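# Move funnel from grinder top onto cutting mat, upright

## Task

Take the funnel out of the coffee grinder's top and set it down on the cutting mat resting on its wide end, without tipping the grinder over.

## Robot and tools

Robot: two arms, left_arm and right_arm, each ending in a five-finger hand (the left hand is a mirror of the right). Base positions in the scene frame: left_arm at (-0.015, +0.290, +0.032) m, right_arm at (+0.003, -0.232, +0.014) m, both turned almost not at all about z. A post stands on the floor behind them. Loose objects may occasionally get a brief shove from outside.

Frames. Scene frame: origin at table-top height, halfway between the nominal bases; +z up, +x away from the robot over the table, left_arm on +y. Fixed cameras and the table use it. Reported hand positions (end_effector_position in m, end_effector_quat_wxyz) and Hand target are in each arm's own base frame. Offsets you send are along the current Hand target's own axes. Readings can be a few cm off, more at long reach.

Hand point: sits 0.05 m in front of the palm, 0.15 m from the wrist face along the fingers. Its +z runs along straight fingers, +y out of the palm, +x across the palm away from the thumb on the right hand (toward the thumb on the left hand). Straight fingers extend 0.06-0.07 m past it along +z, lying 0.06 m behind it along -y. A wrist bracket on the little-finger side reaches 0.10 m across and can strike things.

A row is 28 numbers, each in [-1, 1], always for both arms: left dx, dy, dz, rx, ry, rz, then left thumb_turn, thumb_bend, index, middle, ring, little, force_limit, speed; then the same 14 for the right arm. Pose numbers are offsets from the Hand target at the start of the action or move (not from the previous row); 1.0 = 0.6 m or 180 degrees; rx, ry, rz form one rotation vector. Zeros on all six pose numbers ask nothing new of that arm. Finger numbers are absolute targets: -1 open/straight, +1 closed (thumb_turn +1 puts the thumb opposite the fingers). force_limit maps -1..+1 to about 0..10 N (0..15 N for the two thumb motors); speed rises from nearly 0 at -1 to full at +0.48 and above. There is no 'unchanged' value: to keep a hand as is, resend the eight numbers of its last executed row; if it has never been commanded, send its hand_measured six values plus hand_force_limit and hand_speed.

Tools:
- execute_actions(actions, cameras): actions is a list of actions, each a table of up to 15 rows at 1/30 s per row; a short table repeats its last row to step 15. Each action counts offsets from the Hand target as it is when that action begins, so sending the same offset again moves further. Images return only for an empty actions list or when cameras names them (["all"], or names).
- move(target, speed, blend, blocking, cameras): straight-line path of each hand point toward one row, or a list of up to 15 rows, all offsets measured from the same starting Hand targets. speed is m/s, 0.002 to 4.3, default 0.25 (turn rate twice that in rad/s); one number or one per target. blend in m rounds corners, default 0 stops at each. Whole list is capped at 10 s. blocking=false returns after about 0.5 s while the move continues. Paths ignore obstacles and the other arm. Finger numbers of the first target are sent at the start; later ones on arrival.
- wait(seconds): 0-3600, runs the scene with no new commands.
- stop(): brakes a running move.
- zoom_image(camera, region): region [x0, y0, x1, y1] in pixels of that camera's latest image, at most 504x504.
- show_instructions(): shows the reference pages.
- finished_scene(scene=1): ends the scene for good.
Cameras: cam_head_left, cam_head_right, cam_high, cam_low, cam_left_wrist, cam_right_wrist, each 896x504.

Results: per arm end_effector_position/quat, Hand target (last commanded pose after clipping; next offsets start here), joint positions, velocities and torques; per hand hand_measured, hand_stopped_by (moving, target, force, stalled, fault) and hand_load_n (force at the fingertip, positive when the finger is pushed open; a lost grip shows as load near 0). A move adds a 'move:' line: done, off_target, moving, held or fault, plus limits=paced (pose clipped) or limits=held (steps withheld). MOTOR HOT and FAULT lines warn of heat or stops.

Behaviour: hands often settle 1-3 cm (up to 5) short of the command, usually low; that is not contact. The next execute_actions, even with zero offsets, re-requests the target; otherwise send the remaining gap as an offset. Commanded orientation is clipped to 40 degrees from the measured one per step. Turns can shift the hand point noticeably. Near the waist axis a small motion can swing the whole arm.

Gripping: with the thumb in front of the palm the hand encloses objects roughly 0.035-0.065 m across, or a handle down to 0.025 m; thumb tip against index pad pinches light items up to about 0.08 m. A motor only starts when its target changes by at least 0.002; it stops at target or at force_limit and locks. For gentle closing use speed -0.94 or lower. To grip harder, raise force_limit and send a target more closed than hand_measured; to loosen, send one more open.

Avoid: dropping the funnel even a few mm, releasing it while it moves, fast impacts, hard presses on fixed or heavy things, knocking the grinder over, anything leaving the table, the two hands or arms touching, and overloading fingers. Holding loads or pushing against obstacles heats motors; at 100 °C the arm goes limp for 30-60 s. Finish only when the funnel stands wide end down on the mat unaided.

Each tool is called after "Request:" in YAML: its name, and indented under it one key for each argument.

Reference images:

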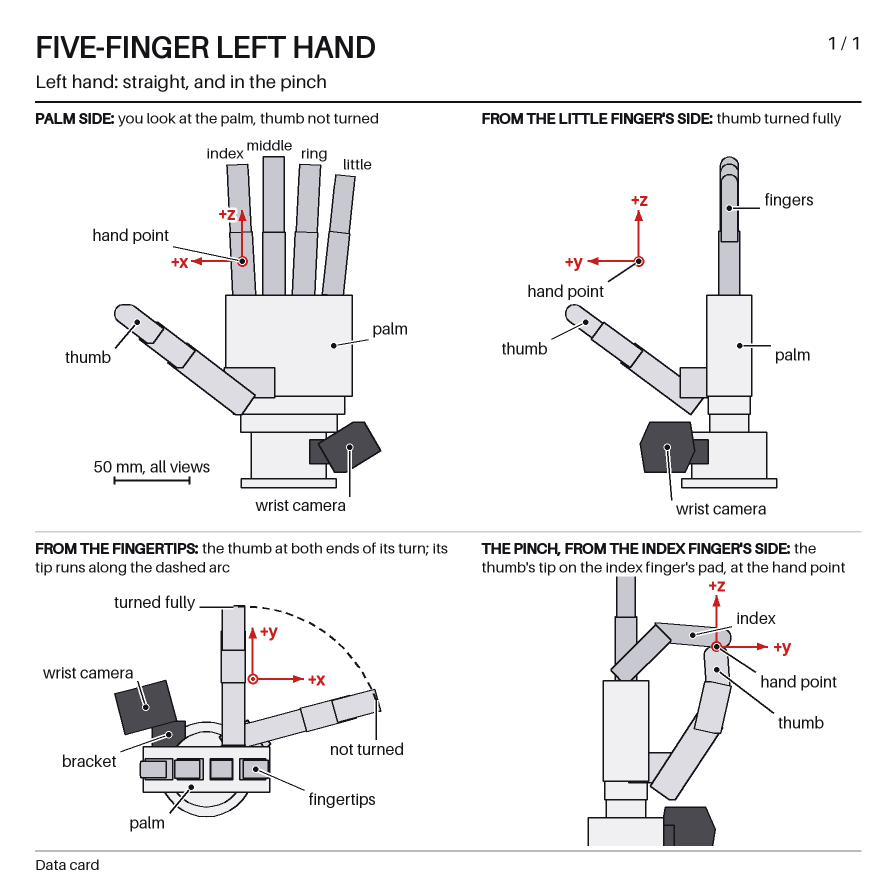

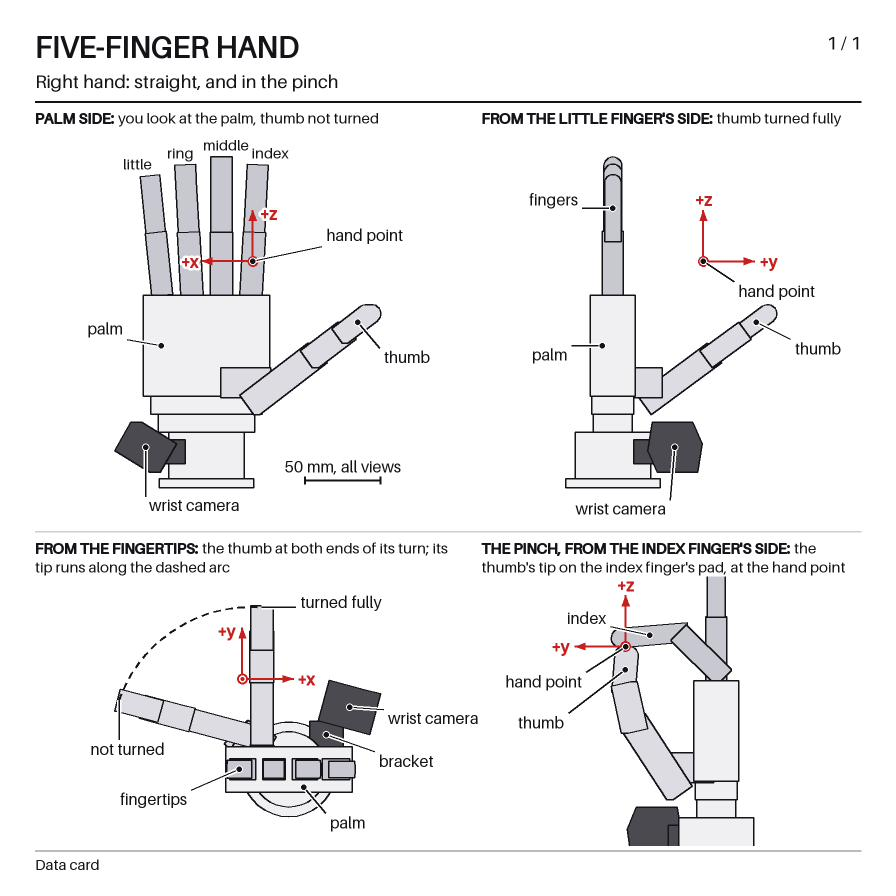

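## Session

Request:
execute_actions:
  actions: []

Scene clock: 0.00 s.
left_arm: end_effector_position=(+0.4911, +0.1250, +0.2669) hand_measured=(-1.000, -1.000, -1.000, -1.000, -1.000, -1.000) hand_load_n=(+0.0, +0.0, +0.0, -0.5, +0.0, +0.0) hand_stopped_by=(target, target, target, target, target, target) hand_force_limit=0.00 hand_speed=-0.80 end_effector_quat_wxyz=(-0.035, +0.966, +0.255, -0.013) | right_arm: end_effector_position=(+0.6887, +0.2897, +0.1789) hand_measured=(-1.000, -1.000, -1.000, -1.000, -1.000, -1.000) hand_load_n=(+0.0, +0.0, +0.0, +0.0, +0.0, +0.0) hand_stopped_by=(target, target, target, target, target, target) hand_force_limit=0.00 hand_speed=-0.80 end_effector_quat_wxyz=(-0.260, +0.803, -0.039, +0.535)
Joint positions: left_arm=[0.328 1.567 1.645 -1.669 -0.071 -1.759] | right_arm=[0.463 1.784 1.308 0.178 0.056 -1.052]
Joint velocities: within noise
Joint torques (N m): no reading
Motor temperatures (°C): left_arm=[24 31 25 23 25 28] | right_arm=[31 25 28 28 27 29]
Heat: left arm: hottest shoulder 31 °C; right arm: hottest waist 31 °C.
Hand target: left_arm +0.4965, +0.1268, +0.2862; -0.036, +0.966, +0.255, +0.010 | right_arm +0.6978, +0.2940, +0.2125; -0.271, +0.786, -0.039, +0.555

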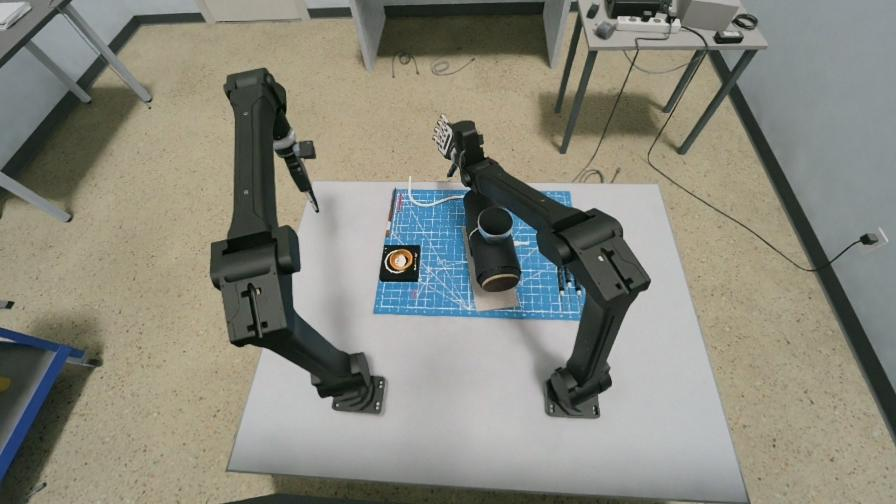

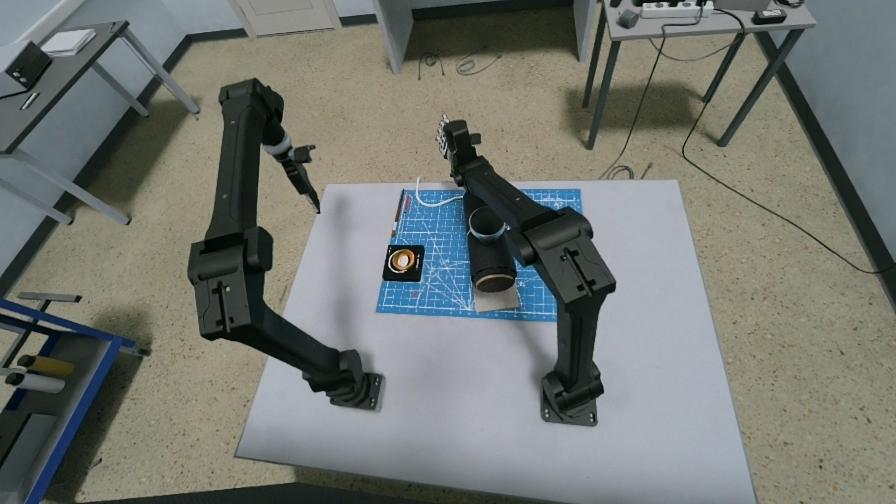

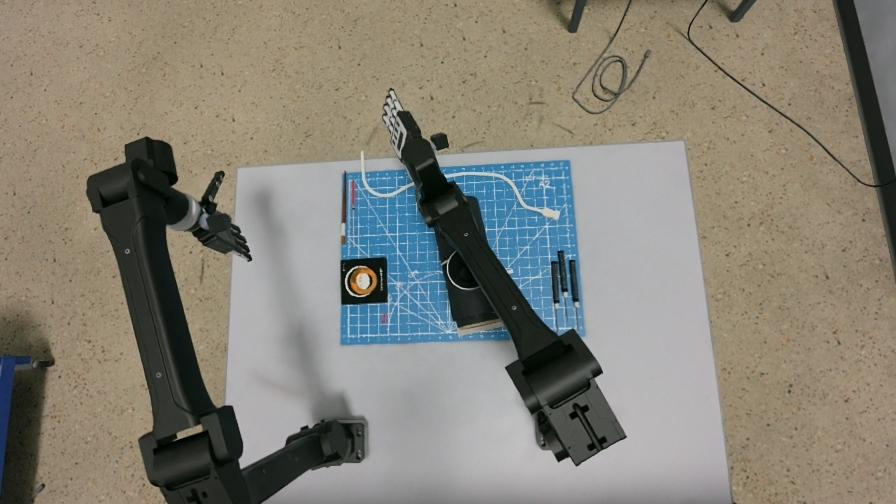

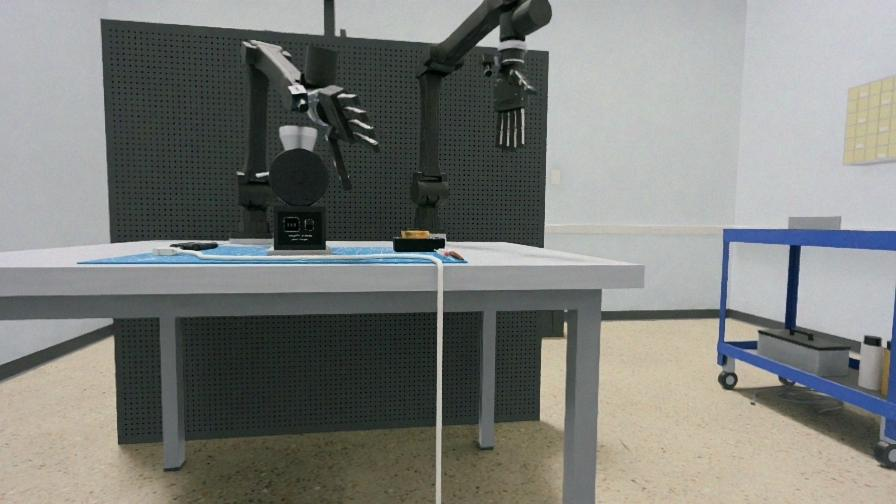

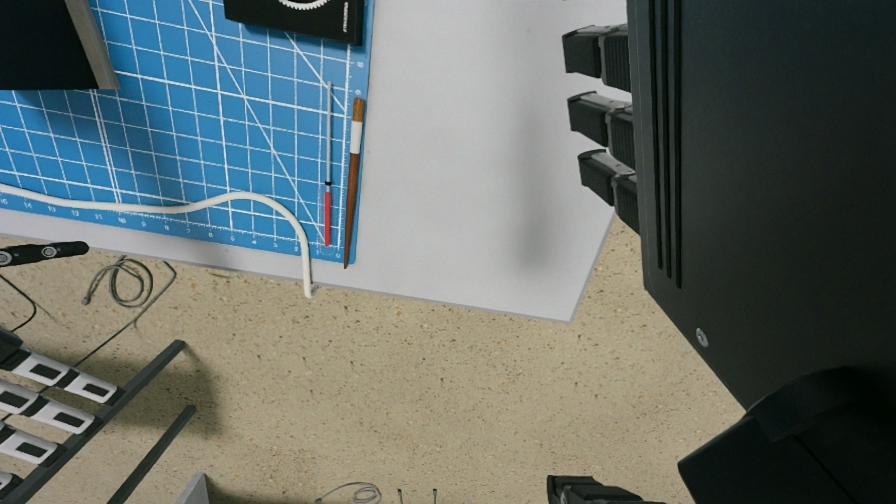

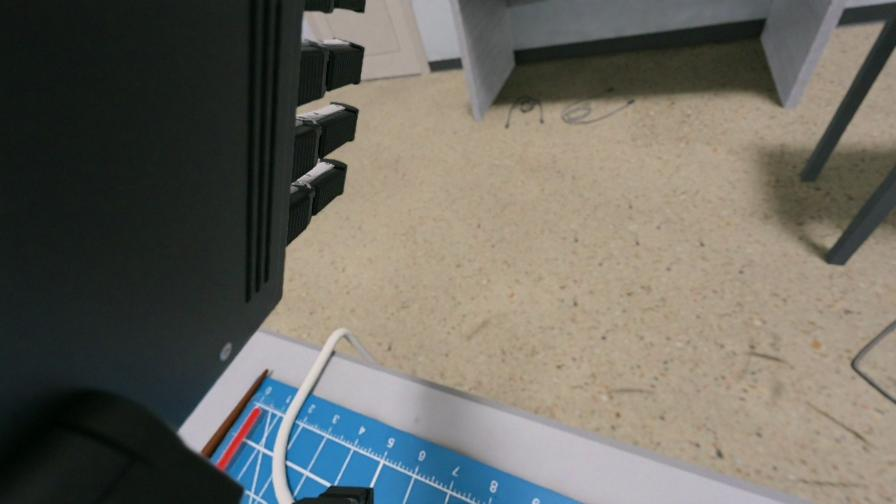

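Request:
zoom_image:
  camera: "cam_low"
  region: [200, 20, 480, 280]

Request:
zoom_image:
  camera: "cam_head_left"
  region: [360, 170, 600, 330]

Request:
zoom_image:
  camera: "cam_head_right"
  region: [360, 170, 600, 330]

Request:
zoom_image:
  camera: "cam_high"
  region: [320, 140, 620, 360]

Scaled by 1.800.

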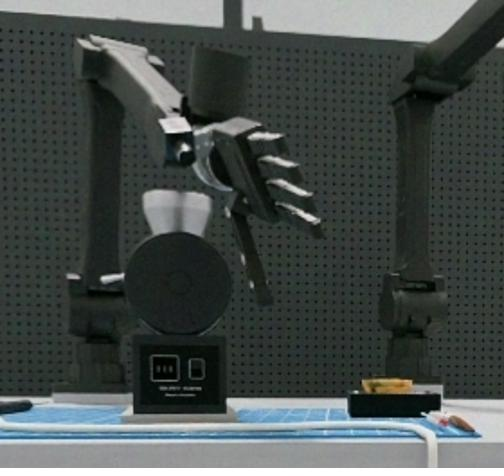

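Scaled by 2.100.

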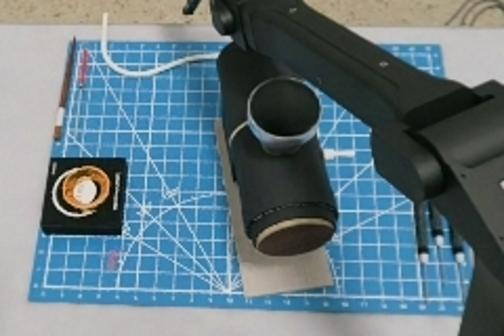

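Scaled by 2.100.

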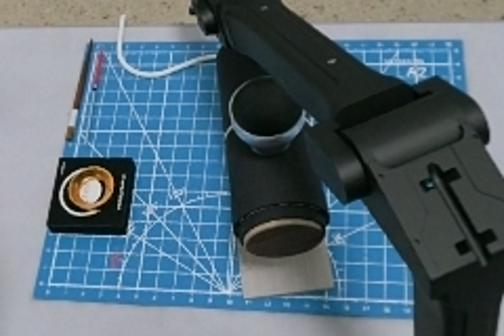

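Scaled by 1.680.

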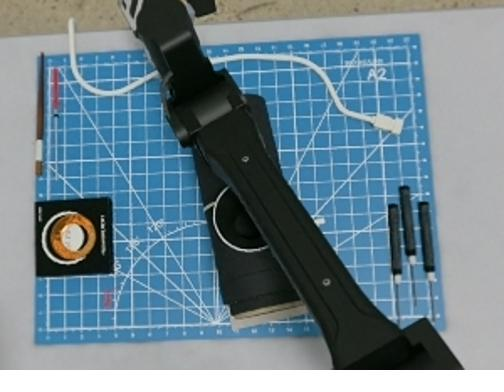

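Request:
move:
  target:
    - [0,0,0,0,0,0,-1,-1,-1,-1,-1,-1,0,-0.8, 0.2337,-0.0877,-0.1662,0,0,0,-1,-1,-1,-1,-1,-1,0,-0.8]
    - [0,0,0,0,0,0,-1,-1,-1,-1,-1,-1,0,-0.8, 0.3575,0.3725,-0.7717,-0.106,0.106,-0.142,-1,-1,-1,-1,-1,-1,0,-0.8]
  blend: 0.05
  cameras: ["all"]

Scene clock: 140.50 s.
left_arm: end_effector_position=(+0.4911, +0.1250, +0.2669) hand_measured=(-1.000, -1.000, -1.000, -1.000, -1.000, -1.000) hand_load_n=(+0.0, +0.0, +0.0, +0.0, +0.0, +0.0) hand_stopped_by=(target, target, target, target, target, target) hand_force_limit=0.00 hand_speed=-0.80 end_effector_quat_wxyz=(-0.035, +0.966, +0.255, -0.013) | right_arm: end_effector_position=(+0.4218, -0.1463, +0.3829) hand_measured=(-1.000, -1.000, -1.000, -1.000, -1.000, -1.000) hand_load_n=(+0.0, +0.0, +0.0, +0.0, +0.0, +0.0) hand_stopped_by=(target, target, target, target, target, target) hand_force_limit=0.00 hand_speed=-0.80 end_effector_quat_wxyz=(-0.014, +0.721, -0.008, +0.693)
Joint positions: left_arm=[0.328 1.567 1.645 -1.669 -0.071 -1.759] | right_arm=[-0.369 0.744 0.716 -0.013 -0.377 -1.555]
Joint torques (N m): left_arm=[0.21 -10.7 9.89 -0.4 0.14 -0.06] | right_arm=[-0.5 -2.78 9.37 3.02 -0.14 -0.15]
Motor temperatures (°C): left_arm=[24 33 33 23 25 27] | right_arm=[31 28 37 28 26 28]
Heat: left arm: hottest shoulder 33 °C; right arm: hottest elbow 37 °C.
Hand target: left_arm +0.4965, +0.1268, +0.2862; -0.036, +0.966, +0.255, +0.010 | right_arm +0.4197, -0.1509, +0.3998; -0.001, +0.707, +0.000, +0.707
Off the commanded pose: left_arm 0.020 m, 3 deg | right_arm 0.018 m, 3 deg.
move: off_target (right_arm)
cam_right_wrist: T_world_to_cam=[[0.04836, -0.97942, 0.19594, -0.23415], [-0.48845, -0.1943, -0.85068, 0.50971], [0.87125, -0.05457, -0.4878, -0.07843]] pos_world=[0.32863, -0.13457, 0.44122]

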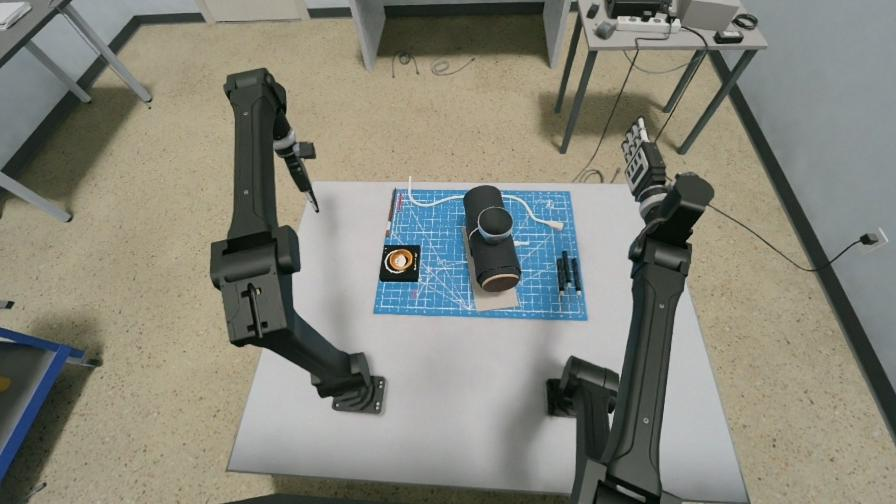

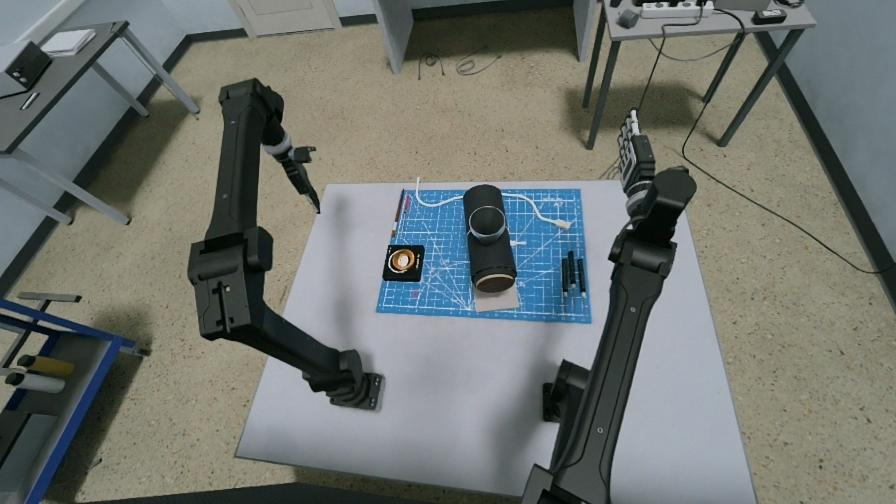

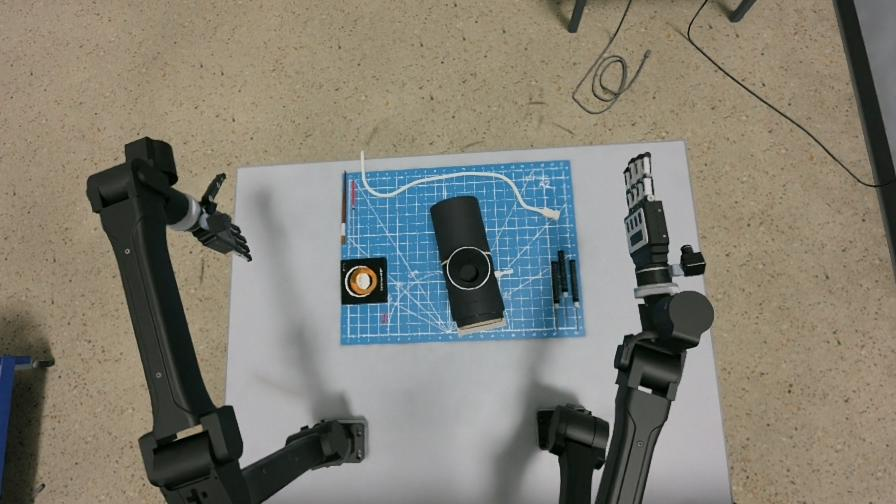

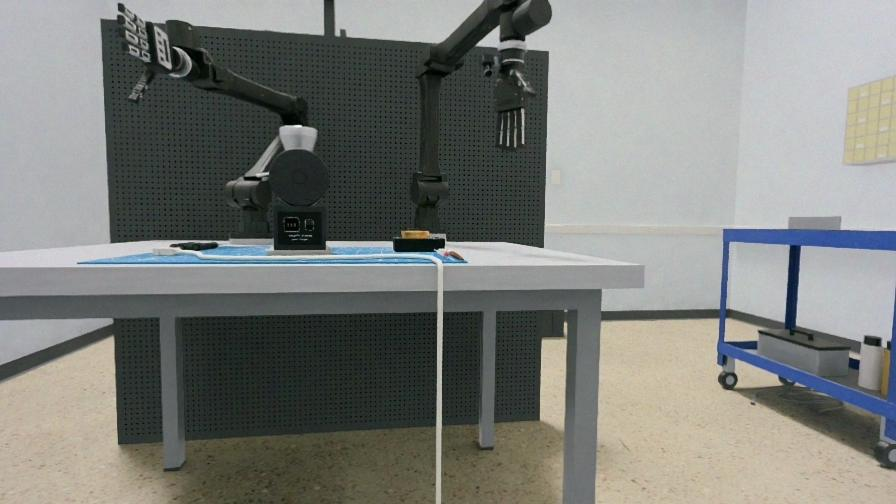

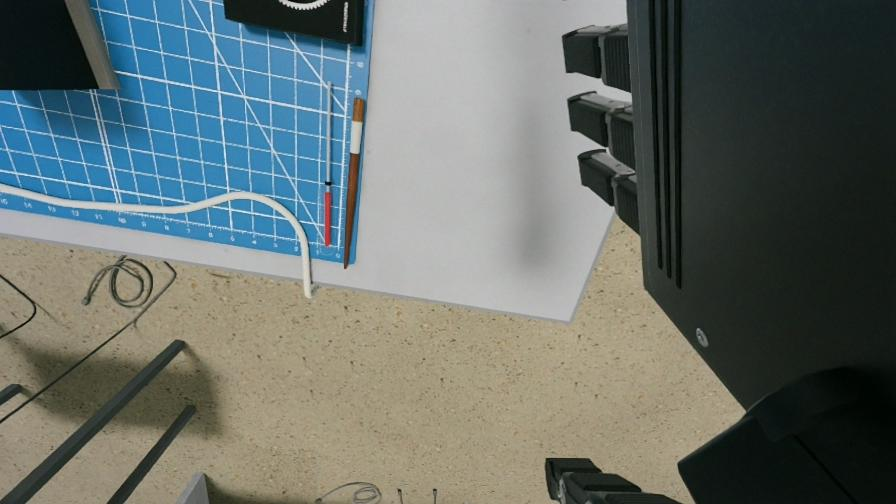

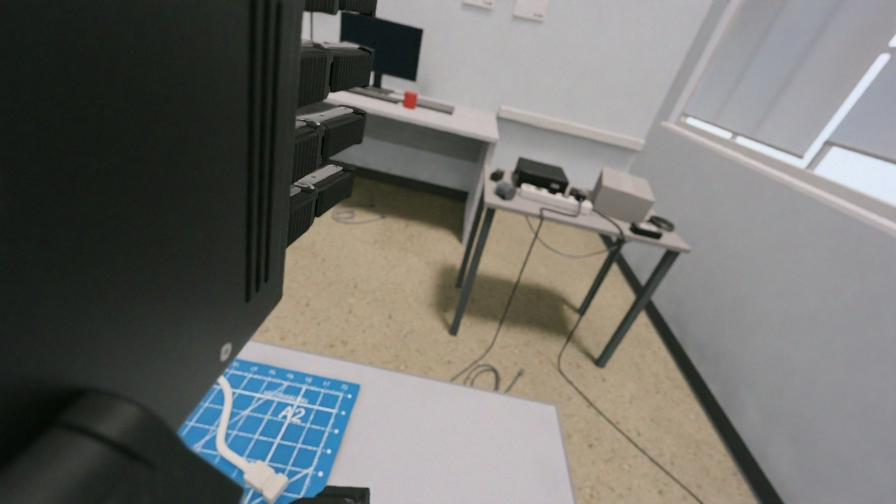

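Request:
zoom_image:
  camera: "cam_low"
  region: [230, 100, 370, 270]

Request:
zoom_image:
  camera: "cam_high"
  region: [400, 180, 540, 350]

Request:
zoom_image:
  camera: "cam_head_left"
  region: [430, 170, 560, 320]

Request:
zoom_image:
  camera: "cam_head_right"
  region: [430, 170, 560, 320]

Scaled by 2.965.

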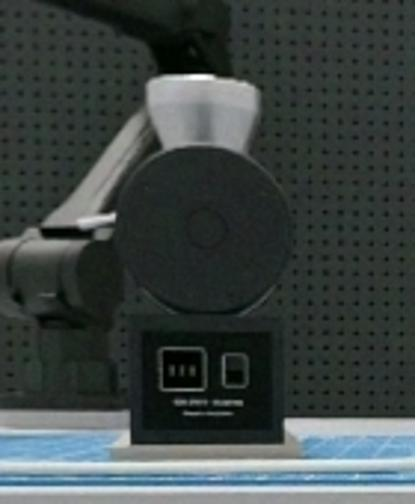

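Scaled by 2.965.

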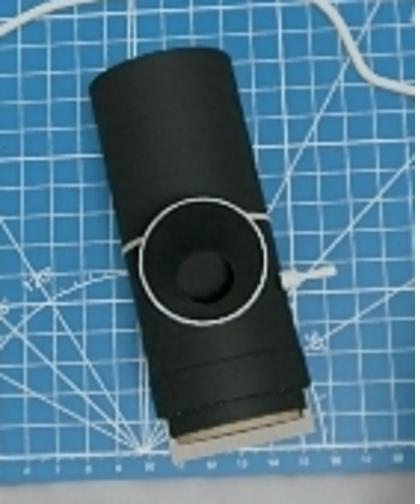

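Scaled by 3.360.

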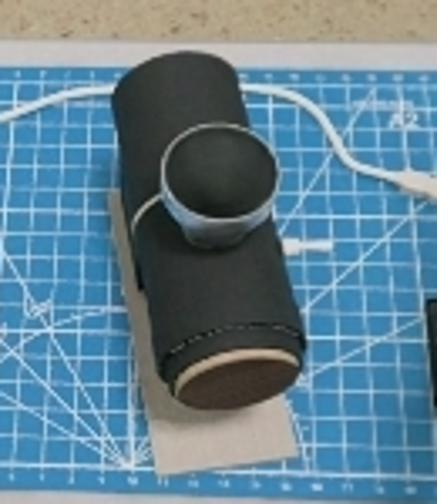

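Scaled by 3.360.

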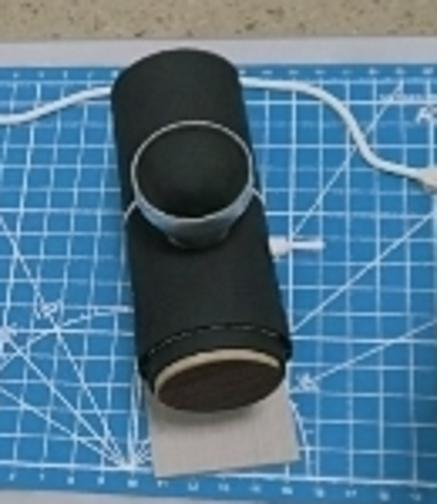

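Request:
zoom_image:
  camera: "cam_low"
  region: [260, 110, 340, 170]

Request:
zoom_image:
  camera: "cam_head_left"
  region: [460, 190, 530, 260]

Scaled by 6.300.

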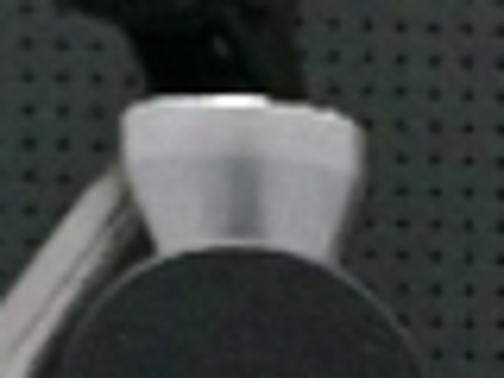

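Scaled by 7.200.

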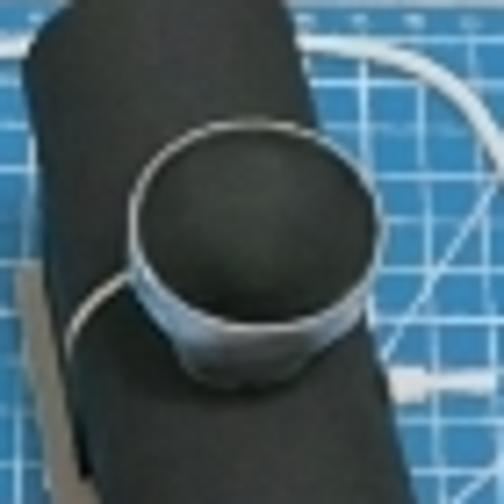

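Request:
move:
  target: [-0.2228,0.1348,-0.2407,0.0942,0.6608,0.6233,1,-1,-0.4,-0.4,-1,-1,0,0, 0,0,0,0,0,0,-1,-1,-1,-1,-1,-1,0,-0.8]
  speed: 0.35
  cameras: ["all"]

Scene clock: 258.67 s.
left_arm: end_effector_position=(+0.4135, -0.0286, +0.3924) hand_measured=(+1.000, -1.000, -0.400, -0.400, -1.000, -1.000) hand_load_n=(+0.0, +0.0, +0.0, +0.0, +0.0, +0.0) hand_stopped_by=(target, target, target, target, target, target) hand_force_limit=0.00 hand_speed=0.00 end_effector_quat_wxyz=(+0.261, -0.318, +0.643, -0.646) | right_arm: end_effector_position=(+0.4218, -0.1463, +0.3829) hand_measured=(-1.000, -1.000, -1.000, -1.000, -1.000, -1.000) hand_load_n=(+0.0, +0.0, +0.0, +0.0, +0.0, +0.0) hand_stopped_by=(target, target, target, target, target, target) hand_force_limit=0.00 hand_speed=-0.80 end_effector_quat_wxyz=(-0.014, +0.721, -0.008, +0.693)
Joint positions: left_arm=[0.406 0.969 0.917 -0.017 1.132 -0.011] | right_arm=[-0.369 0.744 0.716 -0.013 -0.377 -1.555]
Joint torques (N m): left_arm=[1.14 -3.14 12.56 1.22 0.32 0.06] | right_arm=[-0.5 -2.73 9.35 3.04 -0.14 -0.16]
Heat: left arm: hottest elbow 33 °C; right arm: hottest elbow 36 °C.
Hand target: left_arm +0.4203, -0.0200, +0.4200; +0.293, -0.293, +0.644, -0.643 | right_arm +0.4197, -0.1510, +0.3998; -0.001, +0.707, +0.000, +0.707
Off the commanded pose: left_arm 0.030 m, 5 deg | right_arm 0.018 m, 3 deg.
move: off_target (left_arm)
cam_left_wrist: T_world_to_cam=[[-0.11351, -0.22238, 0.96833, -0.33218], [-0.92905, -0.32165, -0.18277, 0.45158], [0.35211, -0.92037, -0.1701, 0.0149]] pos_world=[0.37659, 0.08509, 0.40673]
cam_right_wrist: T_world_to_cam=[[0.04836, -0.97942, 0.19594, -0.23415], [-0.48845, -0.1943, -0.85068, 0.50971], [0.87125, -0.05457, -0.4878, -0.07843]] pos_world=[0.32863, -0.13457, 0.44122]

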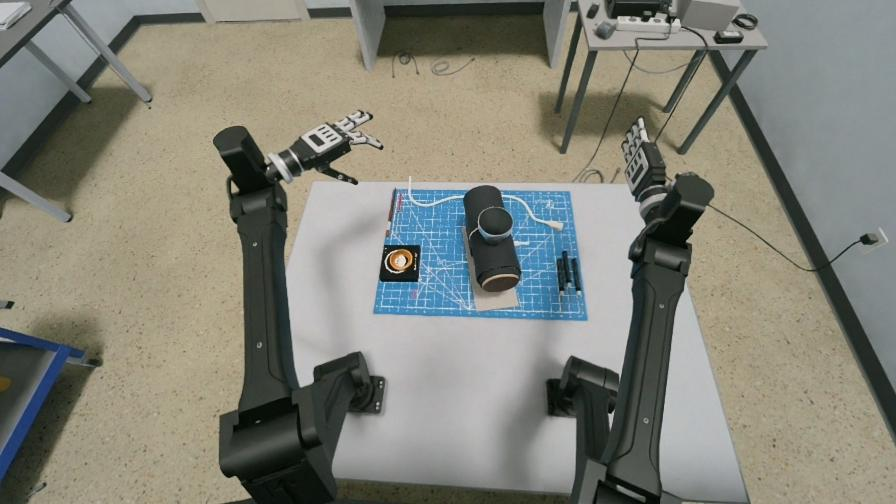

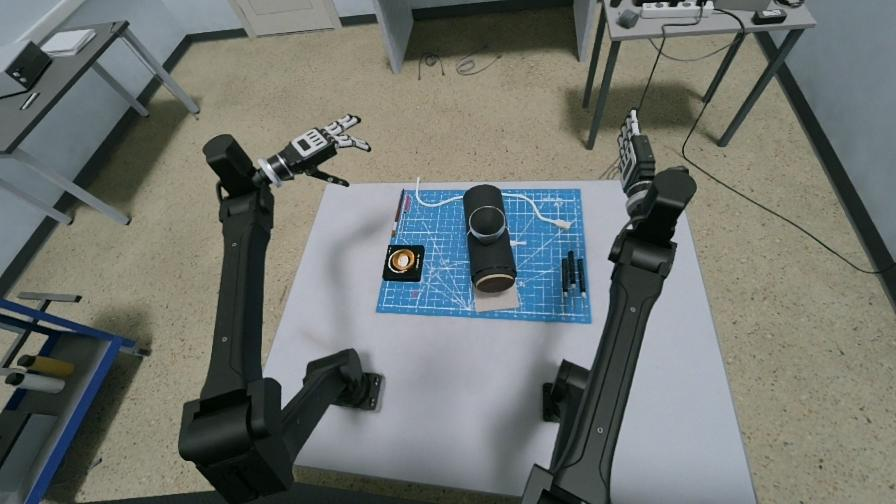

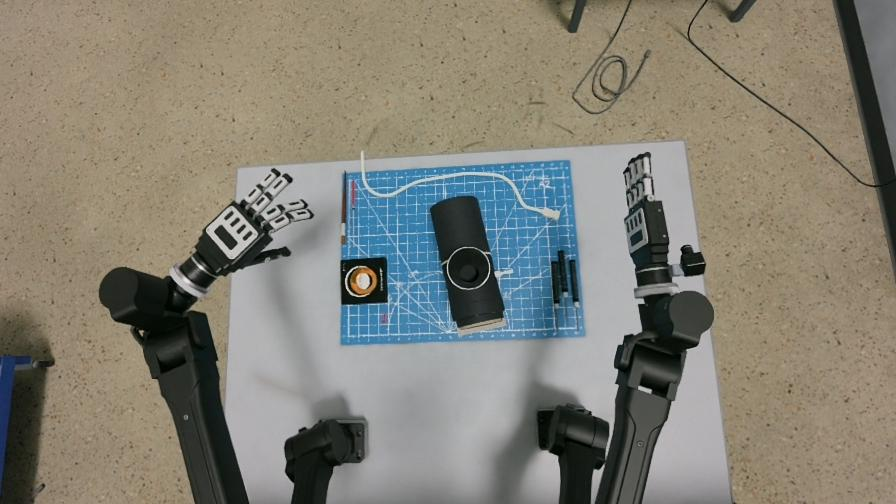

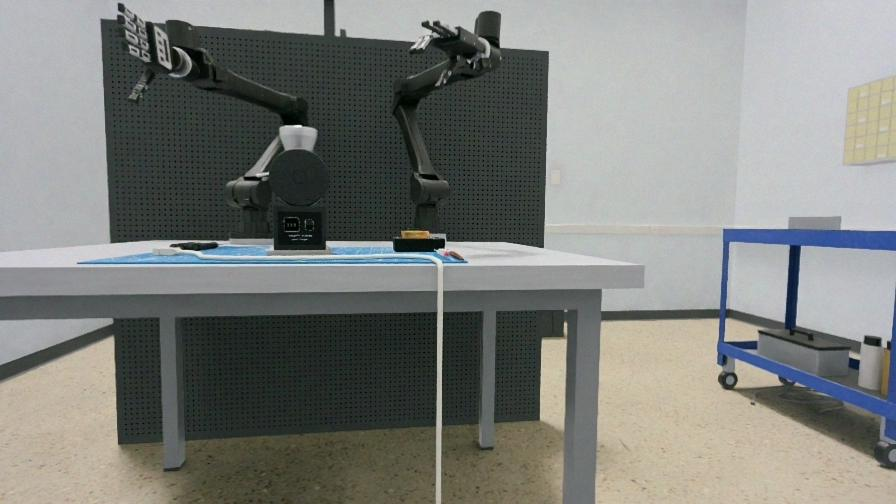

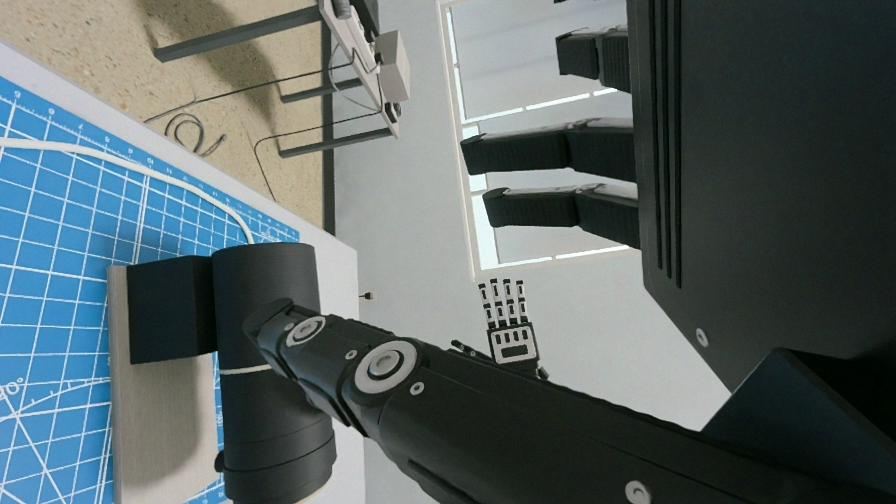

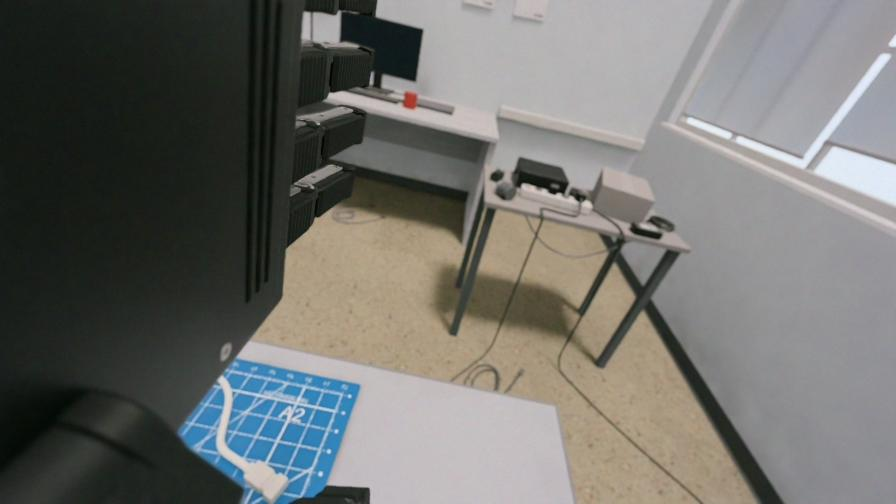

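Request:
move:
  target: [0.4175,0.0533,0.184,0,0,0,1,-1,-0.4,-0.4,-1,-1,0,0, 0,0,0,0,0,0,-1,-1,-1,-1,-1,-1,0,-0.8]
  speed: 0.25
  cameras: ["all"]

Scene clock: 267.00 s.
left_arm: end_effector_position=(+0.3388, -0.2765, +0.3719) hand_measured=(+1.000, -1.000, -0.400, -0.400, -1.000, -1.000) hand_load_n=(+0.0, +0.0, +0.0, +0.0, +0.0, +0.0) hand_stopped_by=(target, target, target, target, target, target) hand_force_limit=0.00 hand_speed=0.00 end_effector_quat_wxyz=(+0.285, -0.308, +0.652, -0.632) | right_arm: end_effector_position=(+0.4218, -0.1463, +0.3829) hand_measured=(-1.000, -1.000, -1.000, -1.000, -1.000, -1.000) hand_load_n=(+0.0, +0.0, +0.0, +0.0, +0.0, +0.0) hand_stopped_by=(target, target, target, target, target, target) hand_force_limit=0.00 hand_speed=-0.80 end_effector_quat_wxyz=(-0.014, +0.721, -0.008, +0.693)
Joint positions: left_arm=[-0.537 0.756 0.762 -0.045 0.169 -0.011] | right_arm=[-0.369 0.744 0.716 -0.013 -0.377 -1.555]
Joint torques (N m): left_arm=[-0.85 -1.44 10.43 1.74 0.05 0.06] | right_arm=[-0.5 -2.61 9.33 3.03 -0.13 -0.14]
Heat: left arm: hottest elbow 34 °C; right arm: hottest elbow 36 °C.
Hand target: left_arm +0.3392, -0.2815, +0.3878; +0.293, -0.293, +0.644, -0.643 | right_arm +0.4197, -0.1510, +0.3998; -0.001, +0.707, +0.000, +0.707
Off the commanded pose: left_arm 0.017 m, 2 deg | right_arm 0.018 m, 3 deg.
move: off_target (left_arm)
cam_left_wrist: T_world_to_cam=[[-0.13822, -0.27131, 0.95252, -0.37515], [-0.91669, -0.32904, -0.22674, 0.30882], [0.37493, -0.90451, -0.20322, -0.18142]] pos_world=[0.29926, -0.16427, 0.39049]
cam_right_wrist: T_world_to_cam=[[0.04836, -0.97942, 0.19594, -0.23415], [-0.48845, -0.1943, -0.85068, 0.50971], [0.87125, -0.05457, -0.4878, -0.07843]] pos_world=[0.32863, -0.13457, 0.44122]

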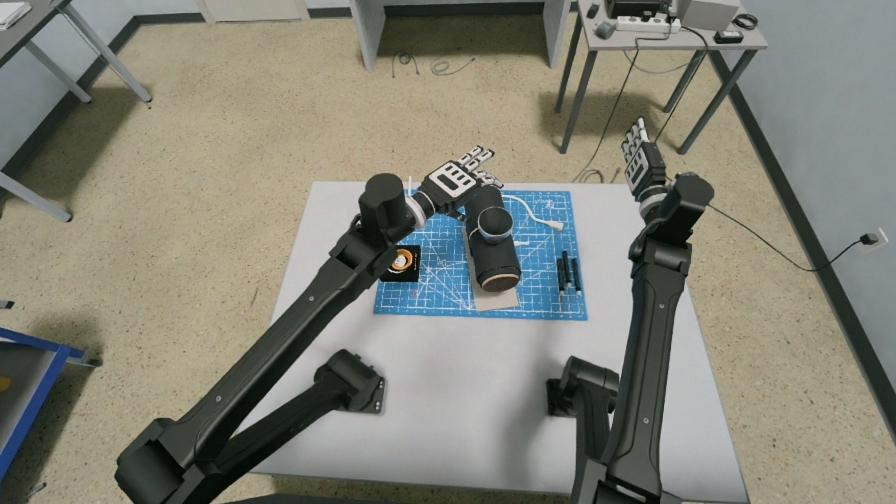

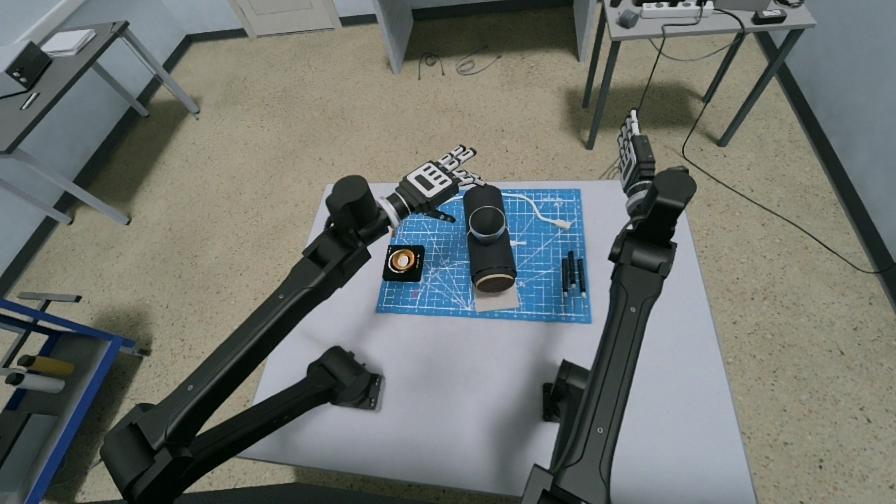

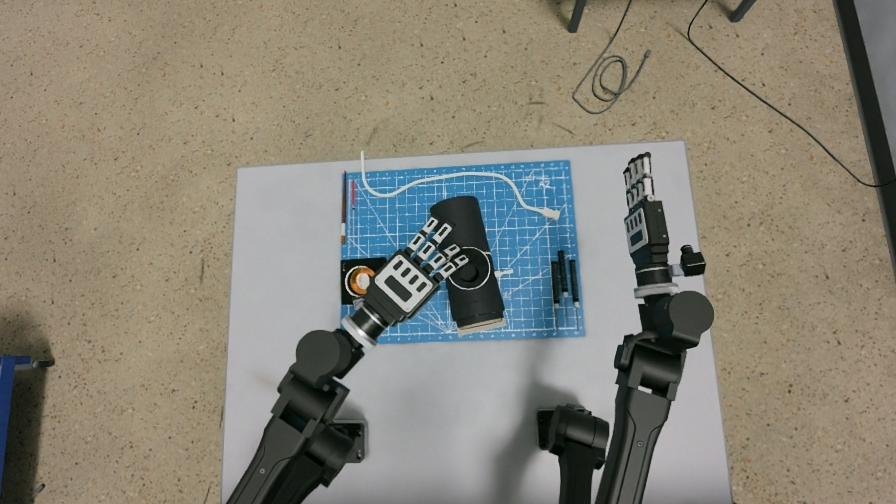

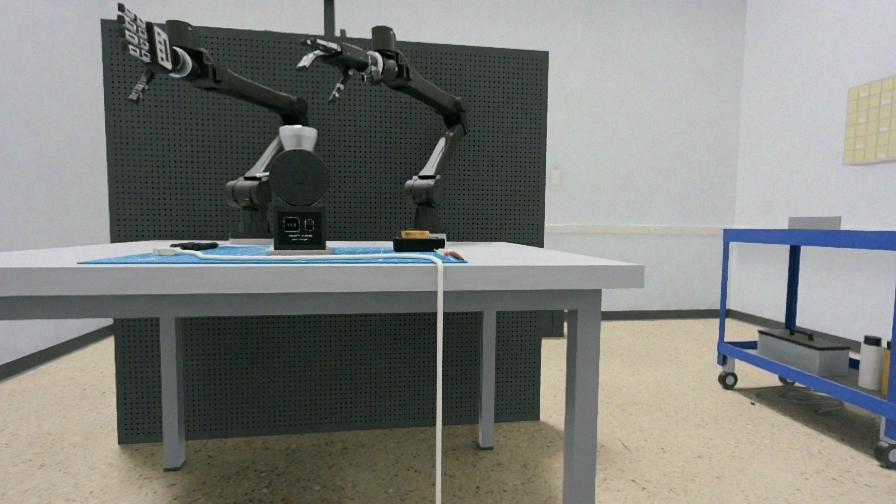

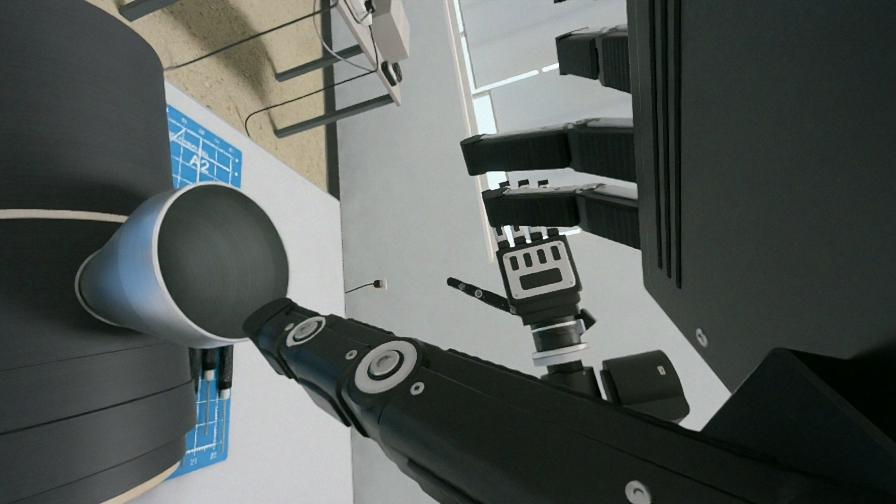

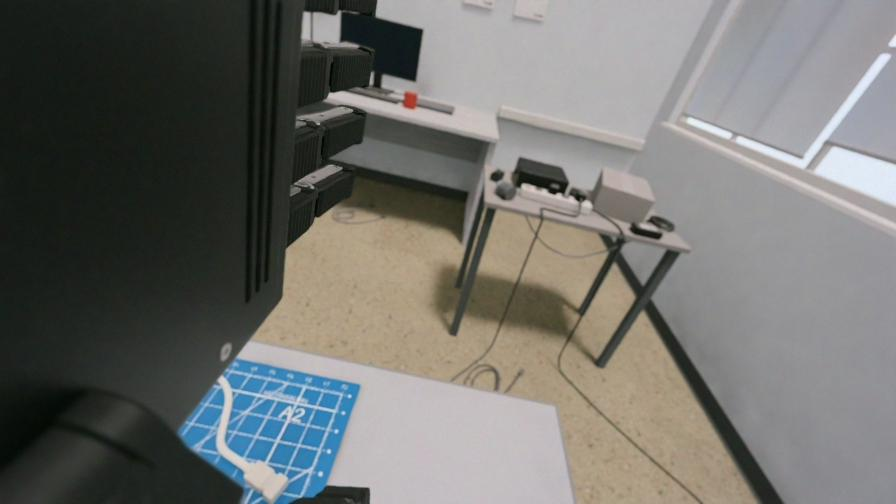

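Request:
zoom_image:
  camera: "cam_left_wrist"
  region: [60, 150, 340, 370]

Scaled by 1.800.

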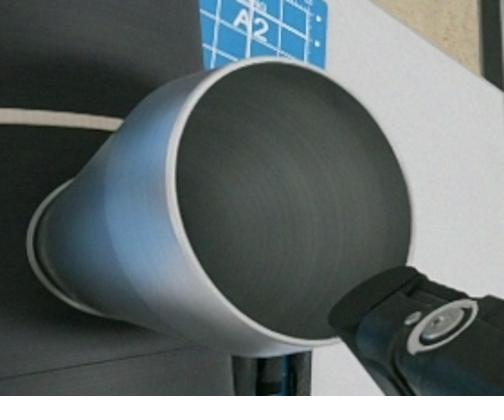

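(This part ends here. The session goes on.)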